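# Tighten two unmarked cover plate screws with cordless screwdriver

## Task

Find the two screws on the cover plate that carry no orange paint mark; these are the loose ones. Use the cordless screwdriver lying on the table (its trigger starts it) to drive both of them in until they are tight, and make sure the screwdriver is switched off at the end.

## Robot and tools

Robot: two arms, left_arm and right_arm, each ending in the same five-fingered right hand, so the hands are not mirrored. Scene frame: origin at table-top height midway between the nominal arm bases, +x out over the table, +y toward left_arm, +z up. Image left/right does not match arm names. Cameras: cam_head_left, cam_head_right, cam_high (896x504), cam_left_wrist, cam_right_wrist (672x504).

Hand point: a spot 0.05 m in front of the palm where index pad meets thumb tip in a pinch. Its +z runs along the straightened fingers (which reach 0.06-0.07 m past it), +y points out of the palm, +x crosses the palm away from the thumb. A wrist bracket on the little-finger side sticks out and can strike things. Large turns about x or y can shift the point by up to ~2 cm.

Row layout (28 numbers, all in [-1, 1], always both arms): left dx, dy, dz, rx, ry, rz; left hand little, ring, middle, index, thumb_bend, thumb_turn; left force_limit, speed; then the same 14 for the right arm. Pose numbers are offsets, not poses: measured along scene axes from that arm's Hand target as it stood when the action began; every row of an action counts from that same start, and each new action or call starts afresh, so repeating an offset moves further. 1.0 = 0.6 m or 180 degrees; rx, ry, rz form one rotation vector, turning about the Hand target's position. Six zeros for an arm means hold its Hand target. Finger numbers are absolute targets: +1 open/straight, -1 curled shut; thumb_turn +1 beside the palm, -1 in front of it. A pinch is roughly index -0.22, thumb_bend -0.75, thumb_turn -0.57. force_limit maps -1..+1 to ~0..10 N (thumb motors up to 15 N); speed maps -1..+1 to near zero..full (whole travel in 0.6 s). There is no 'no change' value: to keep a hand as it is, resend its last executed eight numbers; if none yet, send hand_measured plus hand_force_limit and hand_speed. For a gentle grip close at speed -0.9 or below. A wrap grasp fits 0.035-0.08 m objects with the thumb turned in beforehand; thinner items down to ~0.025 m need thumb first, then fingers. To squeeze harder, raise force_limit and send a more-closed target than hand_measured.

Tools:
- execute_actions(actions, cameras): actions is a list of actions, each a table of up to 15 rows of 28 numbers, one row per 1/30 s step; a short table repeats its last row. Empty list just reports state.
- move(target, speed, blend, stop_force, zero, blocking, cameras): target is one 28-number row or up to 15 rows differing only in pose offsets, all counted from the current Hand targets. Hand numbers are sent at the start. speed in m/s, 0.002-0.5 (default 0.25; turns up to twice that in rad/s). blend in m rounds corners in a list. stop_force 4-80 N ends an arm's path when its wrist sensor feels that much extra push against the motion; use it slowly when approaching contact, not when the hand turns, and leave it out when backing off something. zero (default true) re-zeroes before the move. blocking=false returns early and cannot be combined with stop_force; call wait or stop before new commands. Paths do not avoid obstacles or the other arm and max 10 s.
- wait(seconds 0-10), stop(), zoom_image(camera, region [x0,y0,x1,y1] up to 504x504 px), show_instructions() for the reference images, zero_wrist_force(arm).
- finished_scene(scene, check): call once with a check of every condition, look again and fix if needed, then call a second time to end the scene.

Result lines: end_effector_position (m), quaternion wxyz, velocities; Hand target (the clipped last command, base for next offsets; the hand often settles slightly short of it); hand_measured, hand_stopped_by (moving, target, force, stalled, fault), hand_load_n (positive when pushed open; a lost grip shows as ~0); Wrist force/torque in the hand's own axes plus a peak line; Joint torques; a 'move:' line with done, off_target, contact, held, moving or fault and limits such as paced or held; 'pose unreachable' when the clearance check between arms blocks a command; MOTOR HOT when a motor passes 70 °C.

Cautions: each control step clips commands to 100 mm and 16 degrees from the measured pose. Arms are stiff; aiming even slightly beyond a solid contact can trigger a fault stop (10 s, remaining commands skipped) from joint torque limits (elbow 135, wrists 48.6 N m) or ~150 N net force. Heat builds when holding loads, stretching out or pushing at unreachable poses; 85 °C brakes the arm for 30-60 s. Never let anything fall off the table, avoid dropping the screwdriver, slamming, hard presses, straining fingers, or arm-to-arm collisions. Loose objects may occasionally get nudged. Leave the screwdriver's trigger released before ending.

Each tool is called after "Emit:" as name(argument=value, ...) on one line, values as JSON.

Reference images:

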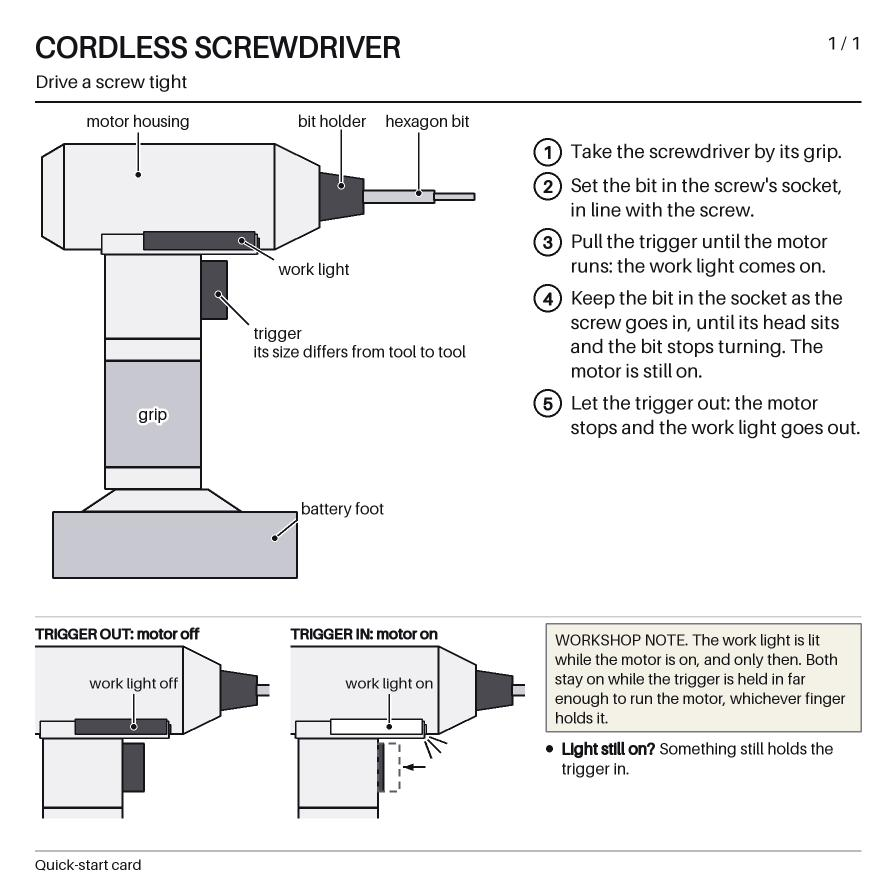

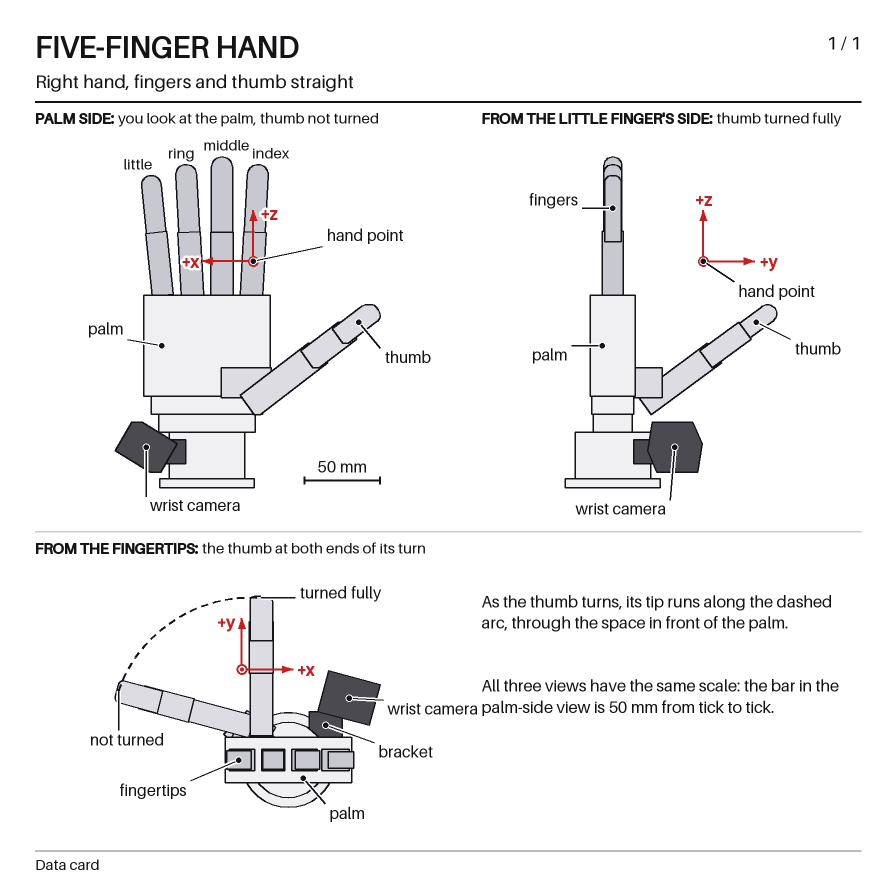

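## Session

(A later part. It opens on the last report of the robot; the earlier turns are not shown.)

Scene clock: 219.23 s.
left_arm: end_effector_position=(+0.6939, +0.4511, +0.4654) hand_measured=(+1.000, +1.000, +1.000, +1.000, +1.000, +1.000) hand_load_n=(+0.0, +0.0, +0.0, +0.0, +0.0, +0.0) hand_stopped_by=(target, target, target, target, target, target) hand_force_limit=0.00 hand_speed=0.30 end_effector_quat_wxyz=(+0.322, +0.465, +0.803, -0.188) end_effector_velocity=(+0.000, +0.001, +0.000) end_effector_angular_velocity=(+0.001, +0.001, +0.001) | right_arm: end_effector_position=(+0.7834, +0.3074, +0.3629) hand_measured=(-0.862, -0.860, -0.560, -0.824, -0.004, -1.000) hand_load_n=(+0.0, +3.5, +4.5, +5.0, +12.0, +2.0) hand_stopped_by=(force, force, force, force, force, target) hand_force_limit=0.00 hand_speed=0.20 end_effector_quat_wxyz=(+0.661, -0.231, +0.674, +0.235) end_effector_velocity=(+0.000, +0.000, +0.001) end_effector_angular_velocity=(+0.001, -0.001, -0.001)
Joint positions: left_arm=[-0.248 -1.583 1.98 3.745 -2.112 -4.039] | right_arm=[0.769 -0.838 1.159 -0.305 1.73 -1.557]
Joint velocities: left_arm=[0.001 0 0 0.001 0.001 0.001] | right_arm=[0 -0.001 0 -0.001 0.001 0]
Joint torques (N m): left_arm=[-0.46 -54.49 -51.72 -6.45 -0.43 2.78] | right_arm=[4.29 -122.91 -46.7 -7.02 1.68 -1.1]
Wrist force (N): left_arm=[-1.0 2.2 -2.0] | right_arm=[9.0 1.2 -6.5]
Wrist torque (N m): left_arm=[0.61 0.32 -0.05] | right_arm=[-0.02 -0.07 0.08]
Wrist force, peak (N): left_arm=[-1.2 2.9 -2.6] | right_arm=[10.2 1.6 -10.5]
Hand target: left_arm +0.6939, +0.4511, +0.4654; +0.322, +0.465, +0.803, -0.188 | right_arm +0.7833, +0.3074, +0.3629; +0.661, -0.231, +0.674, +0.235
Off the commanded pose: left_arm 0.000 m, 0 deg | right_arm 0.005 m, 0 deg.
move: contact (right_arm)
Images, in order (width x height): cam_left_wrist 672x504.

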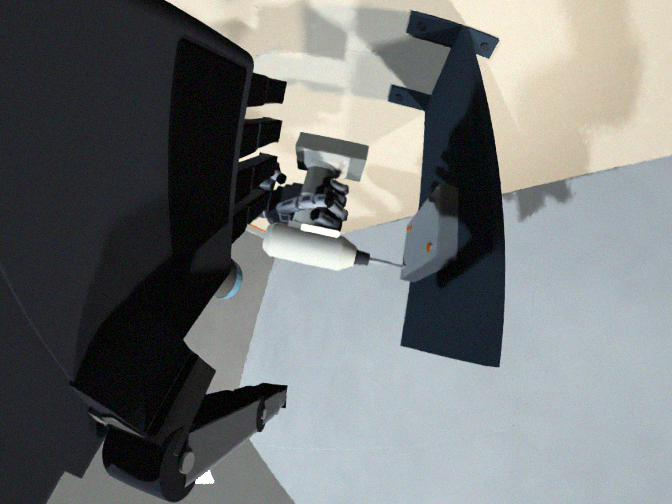

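Emit:
move(target=[0,0,0,0,0,0,1,1,1,1,1,1,0,0.3,0,0,-0.0017,0,0,0,-0.98,-0.98,-0.98,-0.95,-0.98,-1,0.0,0.2], speed=0.004, stop_force=8, cameras=["cam_left_wrist","cam_high"])

Emit:
zoom_image(camera="cam_left_wrist", region=[386, 252, 414, 280])

Emit:
zoom_image(camera="cam_high", region=[410, 155, 480, 215])

Scene clock: 220.67 s.
left_arm: end_effector_position=(+0.6939, +0.4511, +0.4654) hand_measured=(+1.000, +1.000, +1.000, +1.000, +1.000, +1.000) hand_load_n=(+0.0, +0.0, +0.0, +0.0, +0.0, +0.0) hand_stopped_by=(target, target, target, target, target, target) hand_force_limit=0.00 hand_speed=0.30 end_effector_quat_wxyz=(+0.322, +0.465, +0.803, -0.188) end_effector_velocity=(+0.000, +0.000, +0.000) end_effector_angular_velocity=(+0.000, -0.001, -0.001) | right_arm: end_effector_position=(+0.7833, +0.3074, +0.3619) hand_measured=(-0.862, -0.860, -0.560, -0.824, -0.004, -1.000) hand_load_n=(+1.0, +4.0, +4.5, +5.0, +11.5, +1.5) hand_stopped_by=(force, force, force, force, force, target) hand_force_limit=0.00 hand_speed=0.20 end_effector_quat_wxyz=(+0.661, -0.231, +0.674, +0.235) end_effector_velocity=(+0.000, +0.000, +0.000) end_effector_angular_velocity=(+0.000, +0.000, +0.000)
Joint positions: left_arm=[-0.248 -1.583 1.98 3.745 -2.112 -4.039] | right_arm=[0.769 -0.837 1.16 -0.307 1.73 -1.557]
Joint velocities: left_arm=[0 0 0 0 0 0.001] | right_arm=[0 0 0 0 0 0]
Joint torques (N m): left_arm=[-3.89 -51.9 -51.31 -7.02 -0.4 2.99] | right_arm=[12.77 -102.51 -42.66 -3.73 1.35 -0.92]
Wrist force (N): left_arm=[-1.3 2.4 -2.4] | right_arm=[5.0 0.5 -3.4]
Wrist torque (N m): left_arm=[0.66 0.39 -0.06] | right_arm=[-0.06 -0.24 -0.05]
Wrist force, peak (N): left_arm=[-1.3 2.8 -2.3] | right_arm=[9.6 1.0 -8.0]
Hand target: left_arm +0.6939, +0.4511, +0.4654; +0.322, +0.465, +0.803, -0.188 | right_arm +0.7833, +0.3074, +0.3619; +0.661, -0.231, +0.674, +0.235
Off the commanded pose: left_arm 0.000 m, 0 deg | right_arm 0.000 m, 0 deg.
move: done
Images, in order (width x height): cam_high 896x504, cam_left_wrist 672x504.

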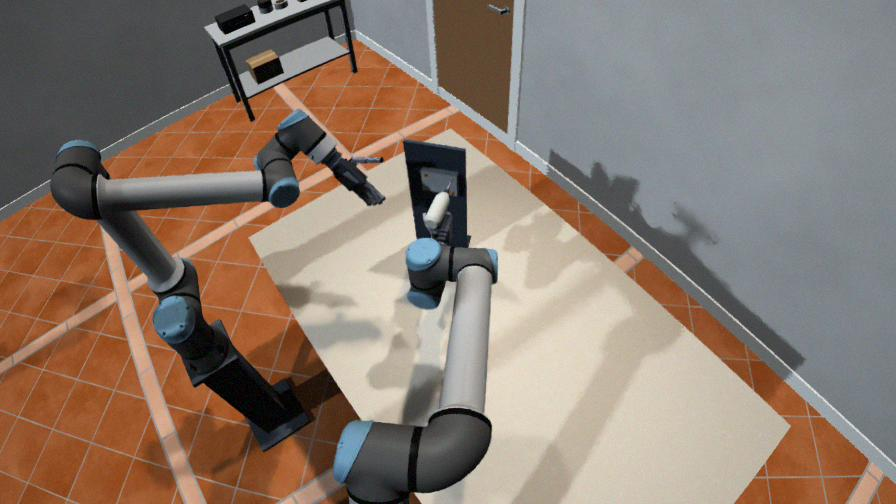

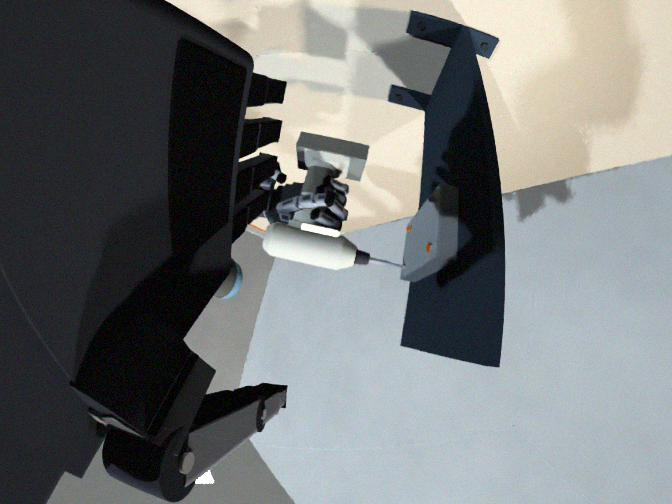

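Scaled by 18.000 from the camera's 672x504 image, which has a finer 960x720 frame.

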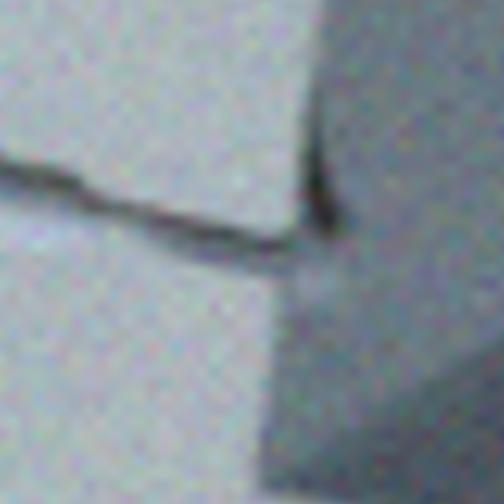

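Scaled by 7.200.

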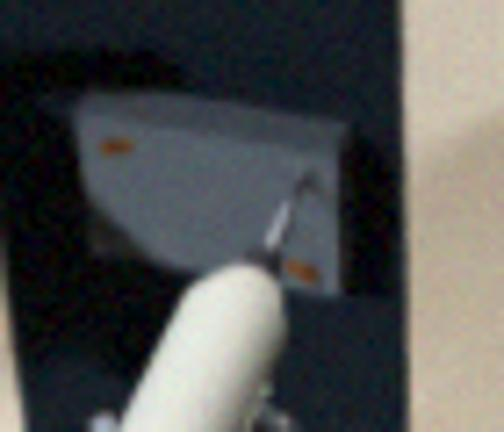

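Emit:
move(target=[0,0,0,0,0,0,1,1,1,1,1,1,0,0.3,0.001,0.0005,0.0012,0,0,0,-0.98,-0.98,-0.98,-0.95,-0.98,-1,0.0,0.2], speed=0.004, cameras=[])

Emit:
wait(seconds=2, cameras=[])

Scene clock: 221.50 s.
left_arm: end_effector_position=(+0.6939, +0.4511, +0.4654) hand_measured=(+1.000, +1.000, +1.000, +1.000, +1.000, +1.000) hand_load_n=(+0.0, +0.0, +0.0, +0.0, +0.0, +0.0) hand_stopped_by=(target, target, target, target, target, target) hand_force_limit=0.00 hand_speed=0.30 end_effector_quat_wxyz=(+0.322, +0.465, +0.803, -0.188) end_effector_velocity=(+0.000, +0.000, +0.000) end_effector_angular_velocity=(+0.001, +0.000, +0.000) | right_arm: end_effector_position=(+0.7839, +0.3077, +0.3626) hand_measured=(-0.862, -0.860, -0.560, -0.824, -0.004, -1.000) hand_load_n=(+0.5, +3.5, +4.5, +5.5, +12.0, +1.5) hand_stopped_by=(force, force, force, force, force, target) hand_force_limit=0.00 hand_speed=0.20 end_effector_quat_wxyz=(+0.661, -0.231, +0.674, +0.235) end_effector_velocity=(+0.001, +0.000, +0.001) end_effector_angular_velocity=(+0.001, -0.001, -0.001)
Joint positions: left_arm=[-0.248 -1.583 1.98 3.745 -2.112 -4.039] | right_arm=[0.769 -0.837 1.158 -0.305 1.729 -1.557]
Joint velocities: left_arm=[0 0 0 0.001 0.001 0.001] | right_arm=[-0.001 0 0 -0.001 0 0]
Joint torques (N m): left_arm=[1.98 -52.19 -51.35 -7.34 -0.64 2.83] | right_arm=[-16.51 -111.29 -54.43 -5.56 0.44 -0.97]
Wrist force (N): left_arm=[-1.4 2.3 -2.1] | right_arm=[8.6 1.1 -8.4]
Wrist torque (N m): left_arm=[0.63 0.39 -0.07] | right_arm=[0.05 -0.10 -0.82]
Wrist force, peak (N): left_arm=[-1.3 2.7 -2.4] | right_arm=[10.9 1.6 -19.4]
Hand target: left_arm +0.6939, +0.4511, +0.4654; +0.322, +0.465, +0.803, -0.188 | right_arm +0.7839, +0.3077, +0.3626; +0.661, -0.231, +0.674, +0.235
Off the commanded pose: left_arm 0.000 m, 0 deg | right_arm 0.000 m, 0 deg.
move: done
No camera images: "cameras" was empty.

Scene clock: 223.50 s.
left_arm: end_effector_position=(+0.6939, +0.4511, +0.4654) hand_measured=(+1.000, +1.000, +1.000, +1.000, +1.000, +1.000) hand_load_n=(+0.0, +0.0, +0.0, +0.0, +0.0, +0.0) hand_stopped_by=(target, target, target, target, target, target) hand_force_limit=0.00 hand_speed=0.30 end_effector_quat_wxyz=(+0.322, +0.465, +0.803, -0.188) end_effector_velocity=(+0.000, +0.000, +0.000) end_effector_angular_velocity=(+0.000, +0.000, +0.000) | right_arm: end_effector_position=(+0.7839, +0.3077, +0.3626) hand_measured=(-0.862, -0.860, -0.560, -0.824, -0.004, -1.000) hand_load_n=(+0.5, +3.5, +4.5, +5.5, +12.0, +1.0) hand_stopped_by=(force, force, force, force, force, target) hand_force_limit=0.00 hand_speed=0.20 end_effector_quat_wxyz=(+0.661, -0.231, +0.674, +0.235) end_effector_velocity=(+0.000, +0.000, +0.000) end_effector_angular_velocity=(-0.001, +0.000, +0.000)
Joint positions: left_arm=[-0.248 -1.583 1.98 3.745 -2.112 -4.039] | right_arm=[0.769 -0.837 1.158 -0.305 1.729 -1.557]
Joint velocities: left_arm=[-0.001 0 0 0 0 -0.001] | right_arm=[0 0 0 0.001 0 0]
Joint torques (N m): left_arm=[0.38 -49.85 -49.48 -7.11 -0.5 3.06] | right_arm=[-18.25 -123.9 -45.88 -6.75 2.34 1.63]
Wrist force (N): left_arm=[-1.2 2.4 -2.3] | right_arm=[8.1 1.4 -6.9]
Wrist torque (N m): left_arm=[0.66 0.36 -0.05] | right_arm=[-0.04 -0.07 -0.83]
Wrist force, peak (N): left_arm=[-1.4 2.6 -2.5] | right_arm=[9.0 1.4 -7.9]
Hand target: left_arm +0.6939, +0.4511, +0.4654; +0.322, +0.465, +0.803, -0.188 | right_arm +0.7839, +0.3077, +0.3626; +0.661, -0.231, +0.674, +0.235
Off the commanded pose: left_arm 0.000 m, 0 deg | right_arm 0.000 m, 0 deg.
wait: 2.00 s; at rest by 0.17 s
No camera images: "cameras" was empty.

Emit:
move(target=[0,0,0,0,0,0,1,1,1,1,1,1,0,0.3,0,0,0,0,0,0,-0.98,-0.98,-0.98,-0.3,-0.98,-1,0.0,-0.2], cameras=["cam_left_wrist"])

Emit:
move(target=[0,0,0,0,0,0,1,1,1,1,1,1,0,0.3,-0.0584,-0.0324,0,0,0,0,-0.98,-0.98,-0.98,-0.3,-0.98,-1,0.0,-0.2], speed=0.06, cameras=["cam_left_wrist","cam_high"])

Emit:
zoom_image(camera="cam_left_wrist", region=[386, 252, 414, 280])

Emit:
zoom_image(camera="cam_high", region=[410, 155, 480, 215])

Scene clock: 224.50 s.
left_arm: end_effector_position=(+0.6939, +0.4511, +0.4654) hand_measured=(+1.000, +1.000, +1.000, +1.000, +1.000, +1.000) hand_load_n=(+0.0, +0.0, +0.0, +0.0, +0.0, +0.0) hand_stopped_by=(target, target, target, target, target, target) hand_force_limit=0.00 hand_speed=0.30 end_effector_quat_wxyz=(+0.322, +0.465, +0.803, -0.188) end_effector_velocity=(+0.000, +0.000, +0.000) end_effector_angular_velocity=(+0.001, -0.001, +0.001) | right_arm: end_effector_position=(+0.7840, +0.3077, +0.3626) hand_measured=(-0.862, -0.860, -0.560, -0.300, -0.004, -1.000) hand_load_n=(+1.0, +4.5, +4.5, +0.0, +11.5, +2.0) hand_stopped_by=(force, force, force, target, force, target) hand_force_limit=0.00 hand_speed=-0.20 end_effector_quat_wxyz=(+0.661, -0.231, +0.674, +0.235) end_effector_velocity=(+0.000, +0.000, +0.001) end_effector_angular_velocity=(+0.001, -0.001, +0.000)
Joint positions: left_arm=[-0.248 -1.583 1.98 3.745 -2.112 -4.039] | right_arm=[0.769 -0.837 1.158 -0.305 1.729 -1.557]
Joint velocities: left_arm=[0 0 0 0 0.001 0] | right_arm=[0 0 0 -0.001 0 0]
Joint torques (N m): left_arm=[1.49 -52.47 -51.59 -7.66 -0.23 2.98] | right_arm=[-11.47 -120.68 -47.31 -5.93 0.88 1.7]
Wrist force (N): left_arm=[-1.2 2.7 -2.1] | right_arm=[6.3 -1.8 -1.2]
Wrist torque (N m): left_arm=[0.70 0.37 -0.05] | right_arm=[-0.05 -0.18 0.06]
Wrist force, peak (N): left_arm=[-1.3 2.5 -2.7] | right_arm=[9.5 -0.4 -11.2]
Hand target: left_arm +0.6939, +0.4511, +0.4654; +0.322, +0.465, +0.803, -0.188 | right_arm +0.7839, +0.3077, +0.3626; +0.661, -0.231, +0.674, +0.235
Off the commanded pose: left_arm 0.000 m, 0 deg | right_arm 0.000 m, 0 deg.
move: done
Images, in order (width x height): cam_left_wrist 672x504.

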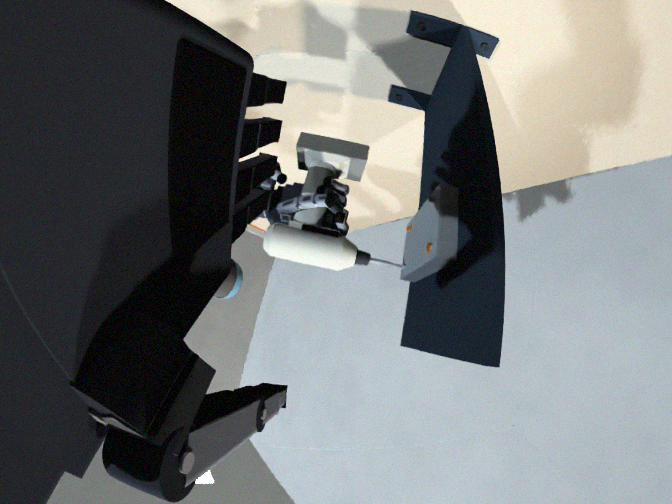

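Scene clock: 225.47 s.
left_arm: end_effector_position=(+0.6939, +0.4511, +0.4654) hand_measured=(+1.000, +1.000, +1.000, +1.000, +1.000, +1.000) hand_load_n=(+0.0, +0.0, +0.0, +0.0, +0.0, +0.0) hand_stopped_by=(target, target, target, target, target, target) hand_force_limit=0.00 hand_speed=0.30 end_effector_quat_wxyz=(+0.322, +0.465, +0.803, -0.188) end_effector_velocity=(+0.000, +0.001, +0.000) end_effector_angular_velocity=(+0.000, +0.001, +0.001) | right_arm: end_effector_position=(+0.7487, +0.2883, +0.3627) hand_measured=(-0.862, -0.860, -0.560, -0.300, -0.004, -1.000) hand_load_n=(+1.0, +5.0, +5.5, +0.0, +10.5, +2.0) hand_stopped_by=(force, force, force, target, force, target) hand_force_limit=0.00 hand_speed=-0.20 end_effector_quat_wxyz=(+0.661, -0.231, +0.674, +0.235) end_effector_velocity=(+0.001, +0.001, -0.001) end_effector_angular_velocity=(-0.001, +0.001, +0.001)
Joint positions: left_arm=[-0.248 -1.583 1.98 3.745 -2.112 -4.039] | right_arm=[0.783 -0.895 1.259 -0.348 1.743 -1.557]
Joint velocities: left_arm=[0.001 0 0 0 0.001 0] | right_arm=[0 0.003 -0.004 0.002 -0.001 0]
Joint torques (N m): left_arm=[1.78 -49.73 -51.44 -8.1 -0.53 3.14] | right_arm=[-13.81 -103.51 -52.91 -1.37 -0.64 2.04]
Wrist force (N): left_arm=[-1.4 2.6 -2.1] | right_arm=[7.1 -0.4 -0.1]
Wrist torque (N m): left_arm=[0.68 0.40 -0.06] | right_arm=[-0.21 -0.11 0.05]
Wrist force, peak (N): left_arm=[-1.4 2.8 -2.2] | right_arm=[7.2 -0.3 -1.7]
Hand target: left_arm +0.6939, +0.4511, +0.4654; +0.322, +0.465, +0.803, -0.188 | right_arm +0.7489, +0.2882, +0.3626; +0.661, -0.231, +0.674, +0.235
Off the commanded pose: left_arm 0.000 m, 0 deg | right_arm 0.000 m, 0 deg.
move: done
Images, in order (width x height): cam_high 896x504, cam_left_wrist 672x504.

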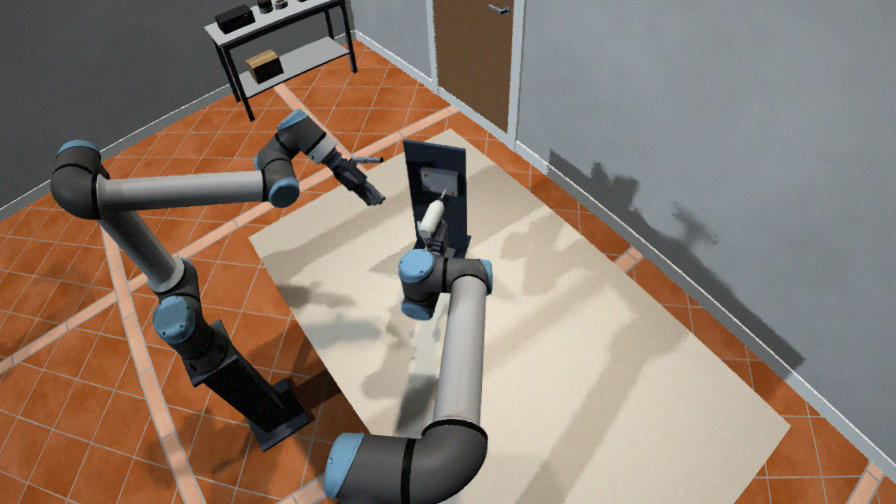

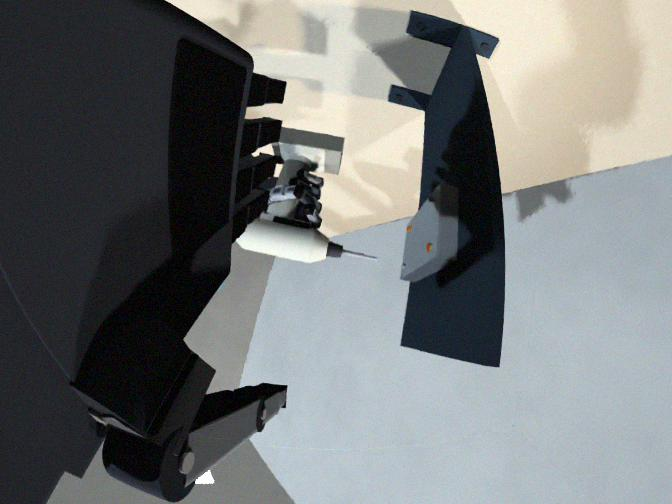

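Scaled by 18.000 from the camera's 672x504 image, which has a finer 960x720 frame.

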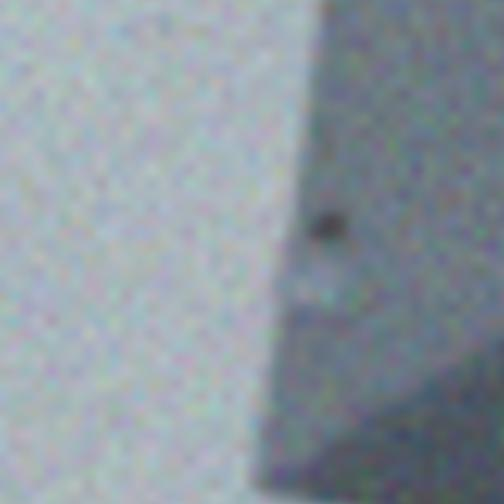

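Scaled by 7.200.

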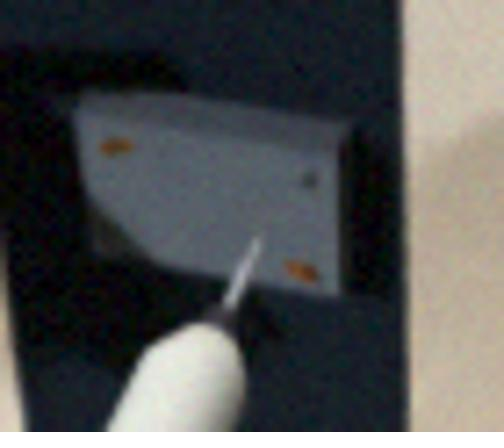

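Emit:
zoom_image(camera="cam_left_wrist", region=[400, 170, 470, 240])

Emit:
zoom_image(camera="cam_high", region=[416, 165, 446, 195])

Scaled by 7.200 from the camera's 672x504 image, which has a finer 960x720 frame.

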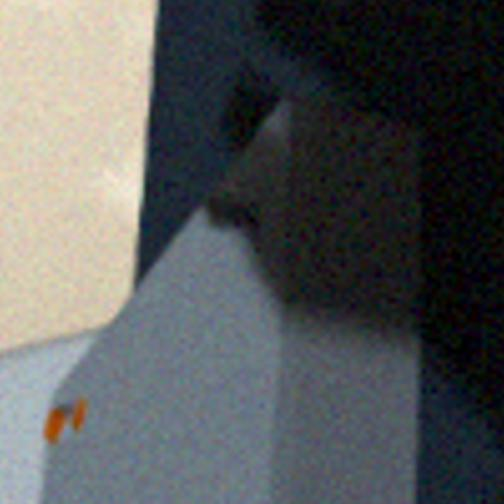

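Scaled by 16.800.

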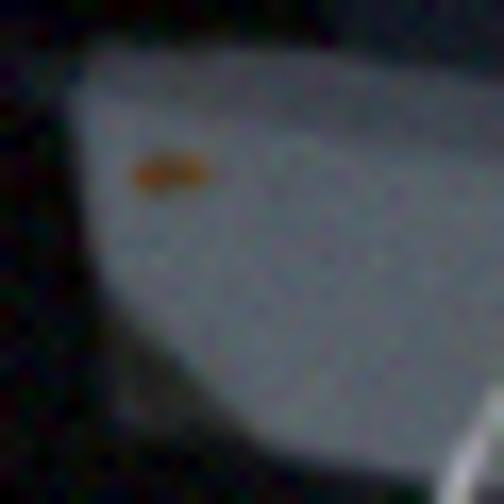

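Emit:
move(target=[-0.059,0.1065,-0.078,0,0,0,1,1,1,1,1,1,0,0.3,0,0,0,0,0,0,-0.98,-0.98,-0.98,-0.3,-0.98,-1,0.0,-0.2], speed=0.15, cameras=["cam_left_wrist","cam_high"])

Emit:
zoom_image(camera="cam_left_wrist", region=[370, 200, 450, 280])

Emit:
zoom_image(camera="cam_high", region=[410, 155, 480, 215])

Scene clock: 226.87 s.
left_arm: end_effector_position=(+0.6584, +0.5152, +0.4190) hand_measured=(+1.000, +1.000, +1.000, +1.000, +1.000, +1.000) hand_load_n=(+0.0, +0.0, +0.0, +0.0, +0.0, +0.0) hand_stopped_by=(target, target, target, target, target, target) hand_force_limit=0.00 hand_speed=0.30 end_effector_quat_wxyz=(+0.322, +0.465, +0.803, -0.188) end_effector_velocity=(+0.001, -0.001, +0.001) end_effector_angular_velocity=(+0.000, +0.002, +0.002) | right_arm: end_effector_position=(+0.7489, +0.2882, +0.3626) hand_measured=(-0.862, -0.860, -0.560, -0.300, -0.004, -1.000) hand_load_n=(+1.0, +5.0, +5.5, +0.0, +10.5, +2.0) hand_stopped_by=(force, force, force, target, force, target) hand_force_limit=0.00 hand_speed=-0.20 end_effector_quat_wxyz=(+0.661, -0.231, +0.674, +0.235) end_effector_velocity=(+0.000, +0.000, +0.000) end_effector_angular_velocity=(+0.000, +0.000, +0.000)
Joint positions: left_arm=[-0.153 -1.605 2.081 3.717 -2.161 -3.943] | right_arm=[0.783 -0.895 1.259 -0.348 1.743 -1.557]
Joint velocities: left_arm=[-0.002 0 -0.003 0.002 0.002 -0.004] | right_arm=[0 0 0 0 0 0]
Joint torques (N m): left_arm=[-12.42 -19.75 -55.16 -1.99 0.96 -3.47] | right_arm=[-14.66 -100.13 -41.91 -1.93 -1.23 0.66]
Wrist force (N): left_arm=[-1.1 2.4 -2.3] | right_arm=[6.8 -0.5 -0.4]
Wrist torque (N m): left_arm=[0.66 0.35 -0.03] | right_arm=[-0.20 -0.07 0.02]
Wrist force, peak (N): left_arm=[-2.7 2.7 -2.4] | right_arm=[7.4 -0.3 -0.5]
Hand target: left_arm +0.6584, +0.5152, +0.4188; +0.322, +0.465, +0.803, -0.188 | right_arm +0.7489, +0.2882, +0.3626; +0.661, -0.231, +0.674, +0.235
Off the commanded pose: left_arm 0.000 m, 0 deg | right_arm 0.000 m, 0 deg.
move: done
Images, in order (width x height): cam_high 896x504, cam_left_wrist 672x504.

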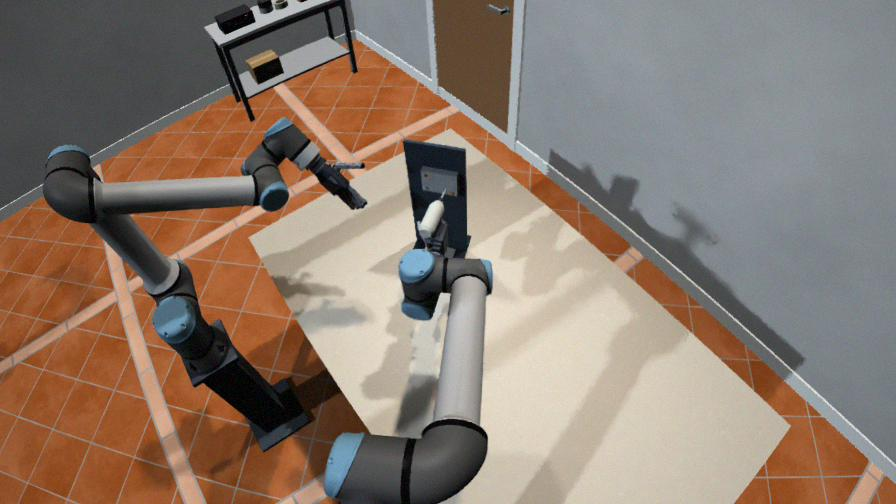

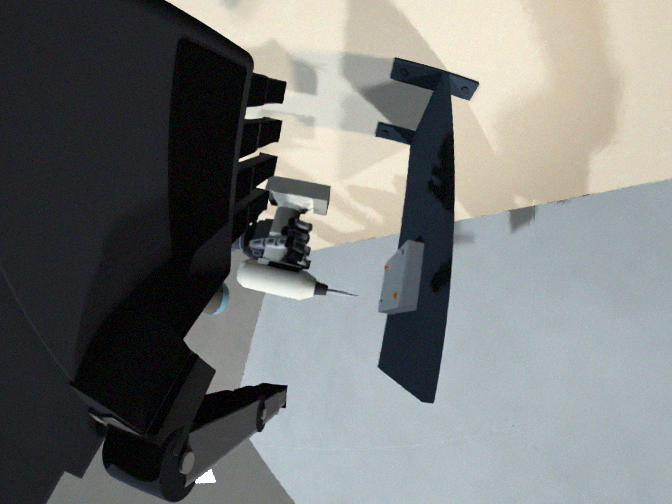

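Scaled by 6.300 from the camera's 672x504 image, which has a finer 960x720 frame.

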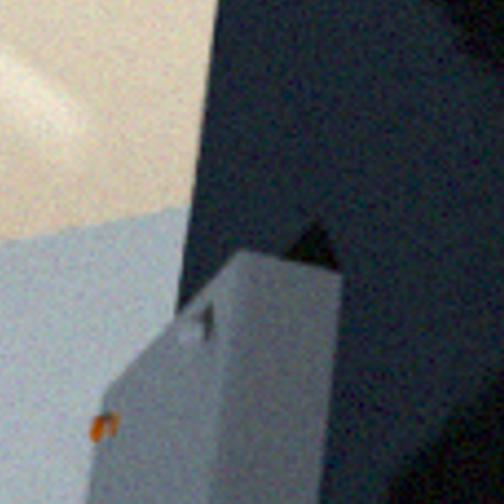

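Scaled by 7.200.

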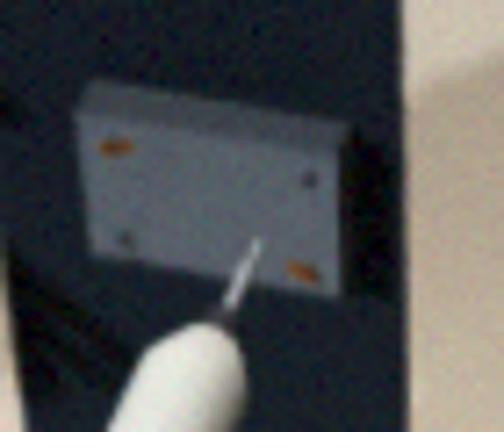

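Emit:
move(target=[0,0,0,0,0,0,1,1,1,1,1,1,0,0.3,-0.059,0.1065,-0.075,0,0,0,-0.98,-0.98,-0.98,-0.3,-0.98,-1,0.0,-0.2], speed=0.12, cameras=["cam_left_wrist","cam_high"])

Emit:
zoom_image(camera="cam_left_wrist", region=[345, 220, 415, 290])

Emit:
zoom_image(camera="cam_high", region=[410, 155, 480, 215])

Scene clock: 228.10 s.
left_arm: end_effector_position=(+0.6584, +0.5152, +0.4188) hand_measured=(+1.000, +1.000, +1.000, +1.000, +1.000, +1.000) hand_load_n=(+0.0, +0.0, +0.0, -0.5, +0.0, +0.0) hand_stopped_by=(target, target, target, target, target, target) hand_force_limit=0.00 hand_speed=0.30 end_effector_quat_wxyz=(+0.322, +0.465, +0.803, -0.188) end_effector_velocity=(+0.000, +0.000, +0.000) end_effector_angular_velocity=(+0.000, +0.001, +0.001) | right_arm: end_effector_position=(+0.7134, +0.3522, +0.3178) hand_measured=(-0.862, -0.860, -0.560, -0.300, -0.004, -1.000) hand_load_n=(+1.0, +5.0, +5.5, +0.0, +10.5, +2.0) hand_stopped_by=(force, force, force, target, force, target) hand_force_limit=0.00 hand_speed=-0.20 end_effector_quat_wxyz=(+0.661, -0.231, +0.674, +0.235) end_effector_velocity=(+0.001, -0.002, +0.002) end_effector_angular_velocity=(-0.001, +0.001, +0.000)
Joint positions: left_arm=[-0.153 -1.605 2.081 3.717 -2.161 -3.943] | right_arm=[0.856 -0.803 1.181 -0.362 1.816 -1.555]
Joint velocities: left_arm=[0.001 0 0 0 0 0] | right_arm=[-0.002 -0.004 0.004 0.001 -0.002 0]
Joint torques (N m): left_arm=[8.35 -18.96 -52.28 -1.8 1.02 -3.43] | right_arm=[-14.64 -123.28 -40.27 -1.66 -1.76 1.88]
Wrist force (N): left_arm=[-1.2 2.2 -1.9] | right_arm=[7.3 -0.6 -0.9]
Wrist torque (N m): left_arm=[0.61 0.36 -0.05] | right_arm=[-0.18 -0.12 0.04]
Wrist force, peak (N): left_arm=[-1.1 2.7 -2.8] | right_arm=[8.6 1.4 -0.2]
Hand target: left_arm +0.6584, +0.5152, +0.4188; +0.322, +0.465, +0.803, -0.188 | right_arm +0.7135, +0.3521, +0.3176; +0.661, -0.231, +0.674, +0.235
Off the commanded pose: left_arm 0.000 m, 0 deg | right_arm 0.000 m, 0 deg.
move: done
Images, in order (width x height): cam_high 896x504, cam_left_wrist 672x504.

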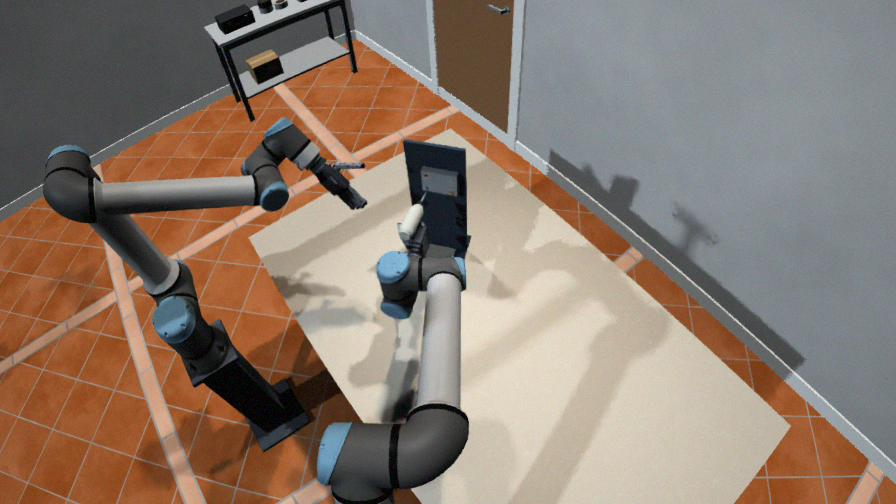

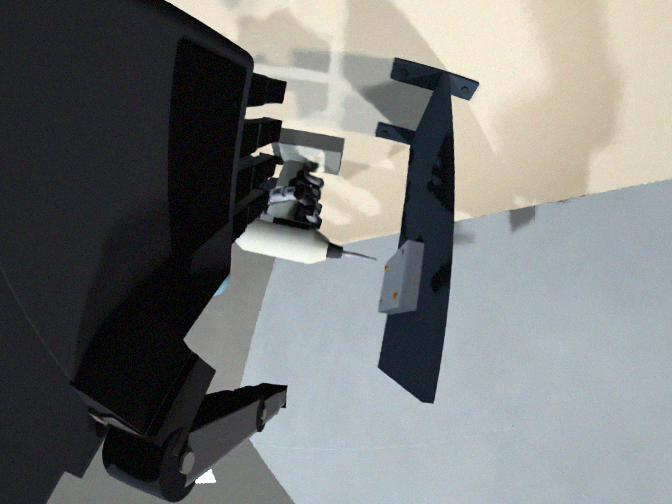

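Scaled by 7.200 from the camera's 672x504 image, which has a finer 960x720 frame.

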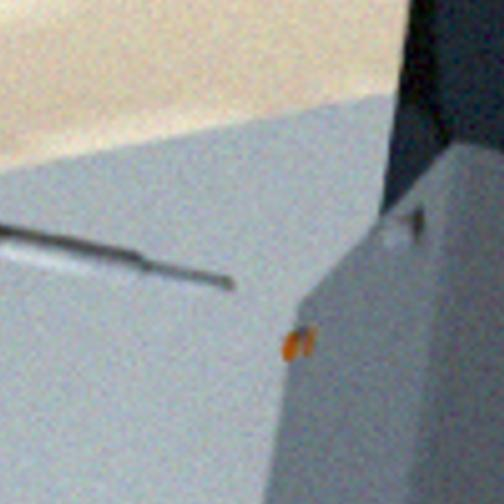

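Scaled by 7.200.

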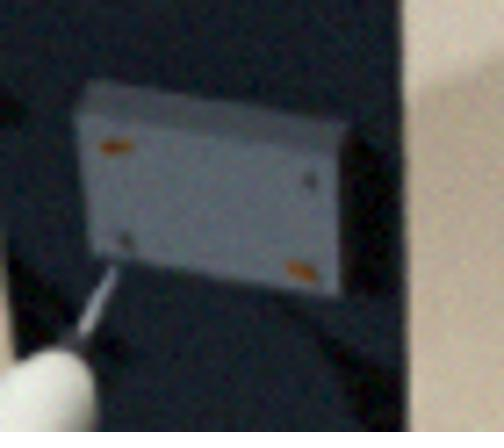

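Emit:
move(target=[0,0,0,0,0,0,1,1,1,1,1,1,0,0.3,-0.0081,0.0146,-0.0283,0,0,0,-0.98,-0.98,-0.98,-0.3,-0.98,-1,0.0,-0.2], speed=0.1, cameras=["cam_left_wrist","cam_high"])

Emit:
zoom_image(camera="cam_left_wrist", region=[345, 220, 415, 290])

Emit:
zoom_image(camera="cam_high", region=[410, 155, 480, 215])

Scene clock: 229.53 s.
left_arm: end_effector_position=(+0.6584, +0.5152, +0.4188) hand_measured=(+1.000, +1.000, +1.000, +1.000, +1.000, +1.000) hand_load_n=(+0.0, +0.0, +0.0, +0.0, +0.0, +0.0) hand_stopped_by=(target, target, target, target, target, target) hand_force_limit=0.00 hand_speed=0.30 end_effector_quat_wxyz=(+0.322, +0.465, +0.803, -0.188) end_effector_velocity=(+0.000, +0.000, +0.000) end_effector_angular_velocity=(+0.000, +0.000, -0.001) | right_arm: end_effector_position=(+0.7085, +0.3610, +0.3006) hand_measured=(-0.862, -0.860, -0.560, -0.300, -0.004, -1.000) hand_load_n=(+1.0, +5.0, +5.5, +0.0, +10.5, +2.5) hand_stopped_by=(force, force, force, target, force, target) hand_force_limit=0.00 hand_speed=-0.20 end_effector_quat_wxyz=(+0.661, -0.231, +0.674, +0.235) end_effector_velocity=(+0.000, +0.000, +0.004) end_effector_angular_velocity=(+0.002, -0.001, +0.001)
Joint positions: left_arm=[-0.153 -1.605 2.081 3.717 -2.161 -3.943] | right_arm=[0.865 -0.782 1.176 -0.377 1.826 -1.555]
Joint velocities: left_arm=[-0.001 0 0 0 0 0] | right_arm=[0 -0.004 0 0.001 -0.001 0]
Joint torques (N m): left_arm=[6.64 -20.02 -48.74 -2.58 0.91 -3.5] | right_arm=[-12.31 -125.47 -46.32 -1.73 -0.22 2.11]
Wrist force (N): left_arm=[-0.9 2.5 -2.0] | right_arm=[7.0 -0.3 -0.8]
Wrist torque (N m): left_arm=[0.66 0.32 -0.01] | right_arm=[-0.15 -0.08 0.05]
Wrist force, peak (N): left_arm=[-1.1 3.0 -2.5] | right_arm=[8.0 0.2 -0.6]
Hand target: left_arm +0.6584, +0.5152, +0.4188; +0.322, +0.465, +0.803, -0.188 | right_arm +0.7086, +0.3609, +0.3007; +0.661, -0.231, +0.674, +0.234
Off the commanded pose: left_arm 0.000 m, 0 deg | right_arm 0.000 m, 0 deg.
move: done
Images, in order (width x height): cam_high 896x504, cam_left_wrist 672x504.

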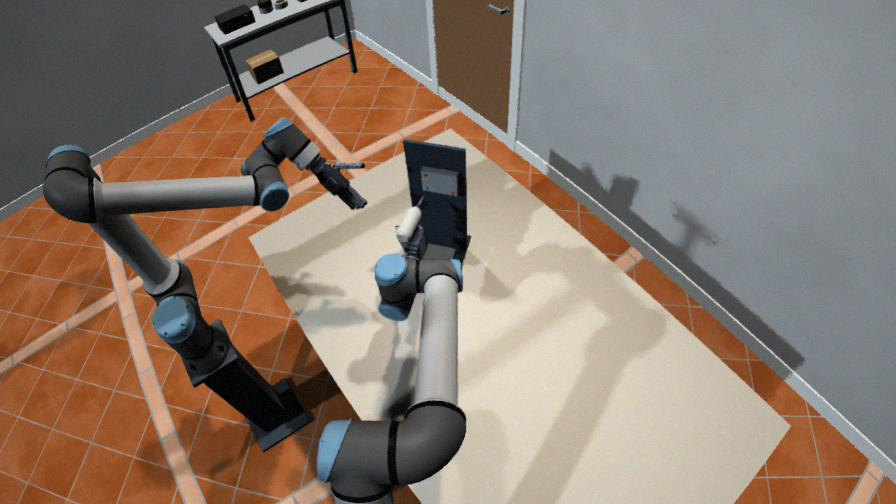

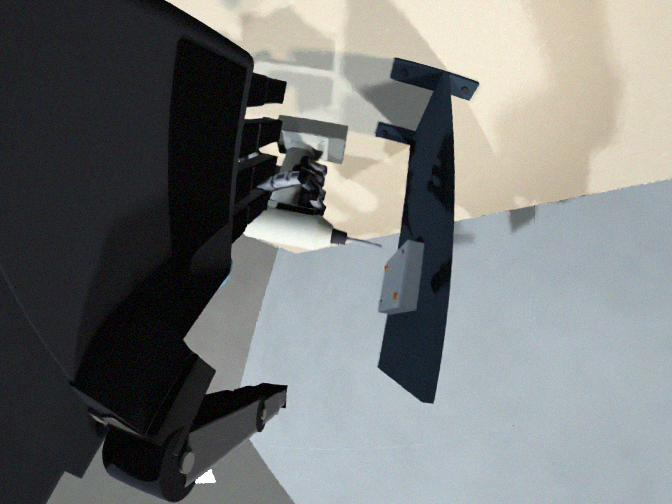

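Scaled by 7.200 from the camera's 672x504 image, which has a finer 960x720 frame.

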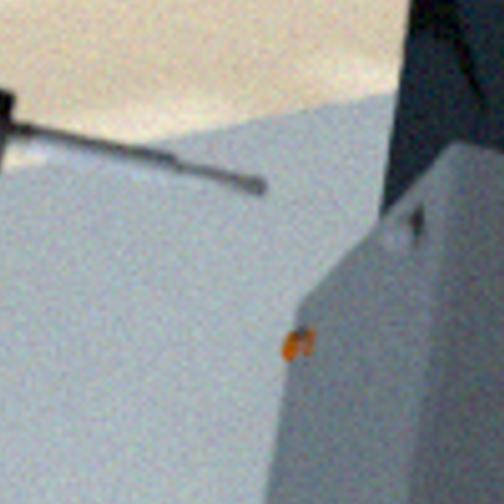

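Scaled by 7.200.

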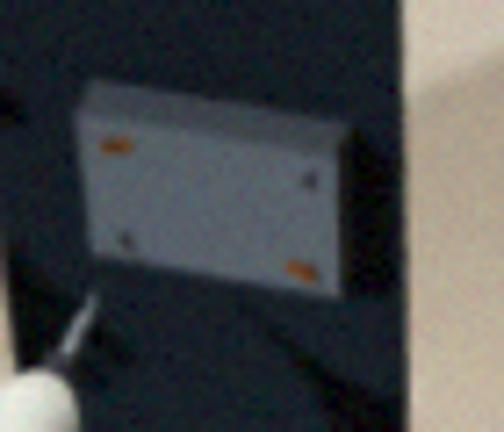

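Emit:
move(target=[0,0,0,0,0,0,1,1,1,1,1,1,0,0.3,0.0333,0.026,0.005,0,0,0,-0.98,-0.98,-0.98,-0.3,-0.98,-1,0.0,-0.2], speed=0.06, cameras=["cam_left_wrist","cam_high"])

Emit:
zoom_image(camera="cam_left_wrist", region=[382, 236, 410, 264])

Emit:
zoom_image(camera="cam_high", region=[410, 165, 450, 205])

Scene clock: 230.83 s.
left_arm: end_effector_position=(+0.6584, +0.5152, +0.4188) hand_measured=(+1.000, +1.000, +1.000, +1.000, +1.000, +1.000) hand_load_n=(+0.0, +0.0, +0.0, +0.0, +0.0, +0.0) hand_stopped_by=(target, target, target, target, target, target) hand_force_limit=0.00 hand_speed=0.30 end_effector_quat_wxyz=(+0.322, +0.465, +0.803, -0.188) end_effector_velocity=(+0.000, +0.000, +0.000) end_effector_angular_velocity=(-0.001, +0.000, +0.000) | right_arm: end_effector_position=(+0.7288, +0.3764, +0.3036) hand_measured=(-0.862, -0.860, -0.560, -0.300, -0.004, -1.000) hand_load_n=(+0.5, +4.5, +5.5, +0.0, +10.5, +2.0) hand_stopped_by=(force, force, force, target, force, target) hand_force_limit=0.00 hand_speed=-0.20 end_effector_quat_wxyz=(+0.661, -0.231, +0.674, +0.234) end_effector_velocity=(+0.000, +0.000, +0.001) end_effector_angular_velocity=(+0.001, -0.001, -0.001)
Joint positions: left_arm=[-0.153 -1.605 2.081 3.717 -2.161 -3.943] | right_arm=[0.858 -0.745 1.103 -0.341 1.819 -1.555]
Joint velocities: left_arm=[0 0 0 0 0 0] | right_arm=[0 -0.001 0.001 -0.002 0.001 0]
Joint torques (N m): left_arm=[7.5 -17.95 -47.35 -3.67 0.76 -3.33] | right_arm=[11.85 -128.77 -41.07 -6.71 1.33 -1.2]
Wrist force (N): left_arm=[-0.9 2.5 -2.0] | right_arm=[6.8 -0.6 -0.5]
Wrist torque (N m): left_arm=[0.66 0.31 -0.01] | right_arm=[-0.22 -0.12 0.02]
Wrist force, peak (N): left_arm=[-1.1 2.9 -2.5] | right_arm=[9.2 -0.7 -6.6]
Hand target: left_arm +0.6584, +0.5152, +0.4188; +0.322, +0.465, +0.803, -0.188 | right_arm +0.7286, +0.3765, +0.3037; +0.661, -0.231, +0.674, +0.235
Off the commanded pose: left_arm 0.000 m, 0 deg | right_arm 0.000 m, 0 deg.
move: done
Images, in order (width x height): cam_high 896x504, cam_left_wrist 672x504.

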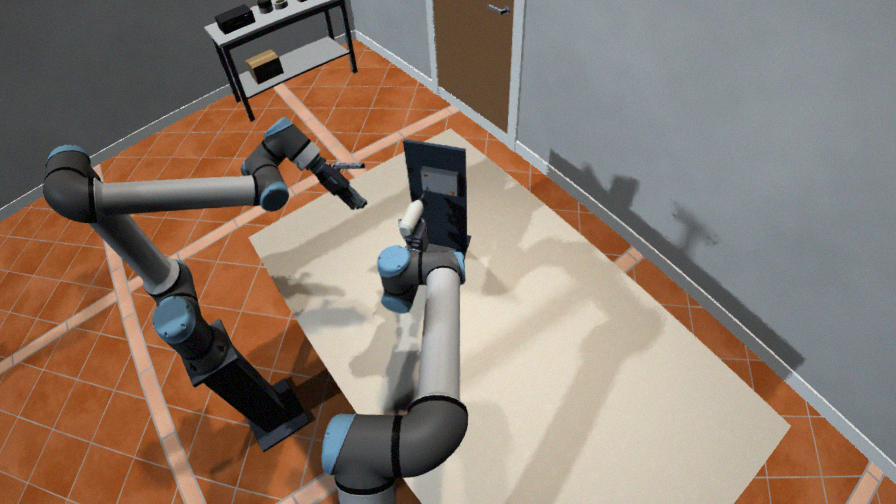

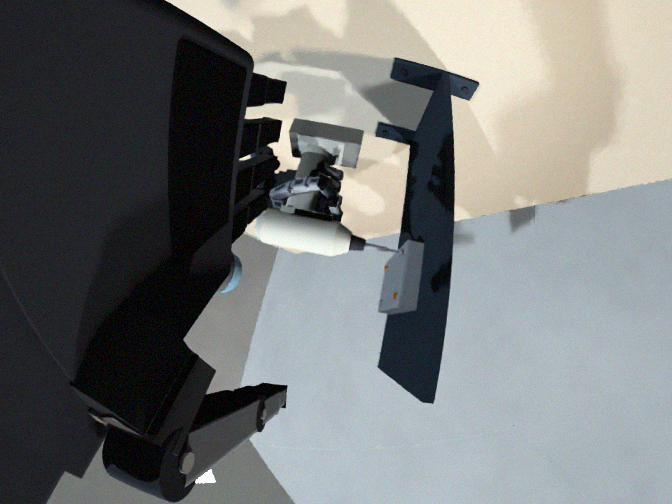

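Scaled by 18.000 from the camera's 672x504 image, which has a finer 960x720 frame.

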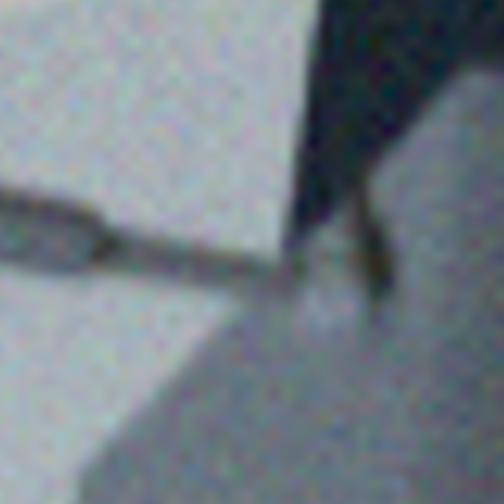

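Scaled by 12.600.

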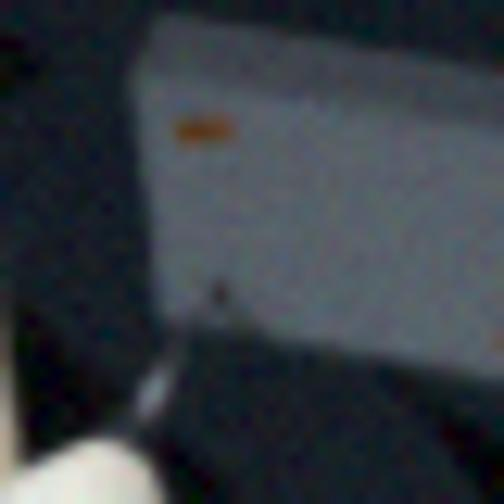

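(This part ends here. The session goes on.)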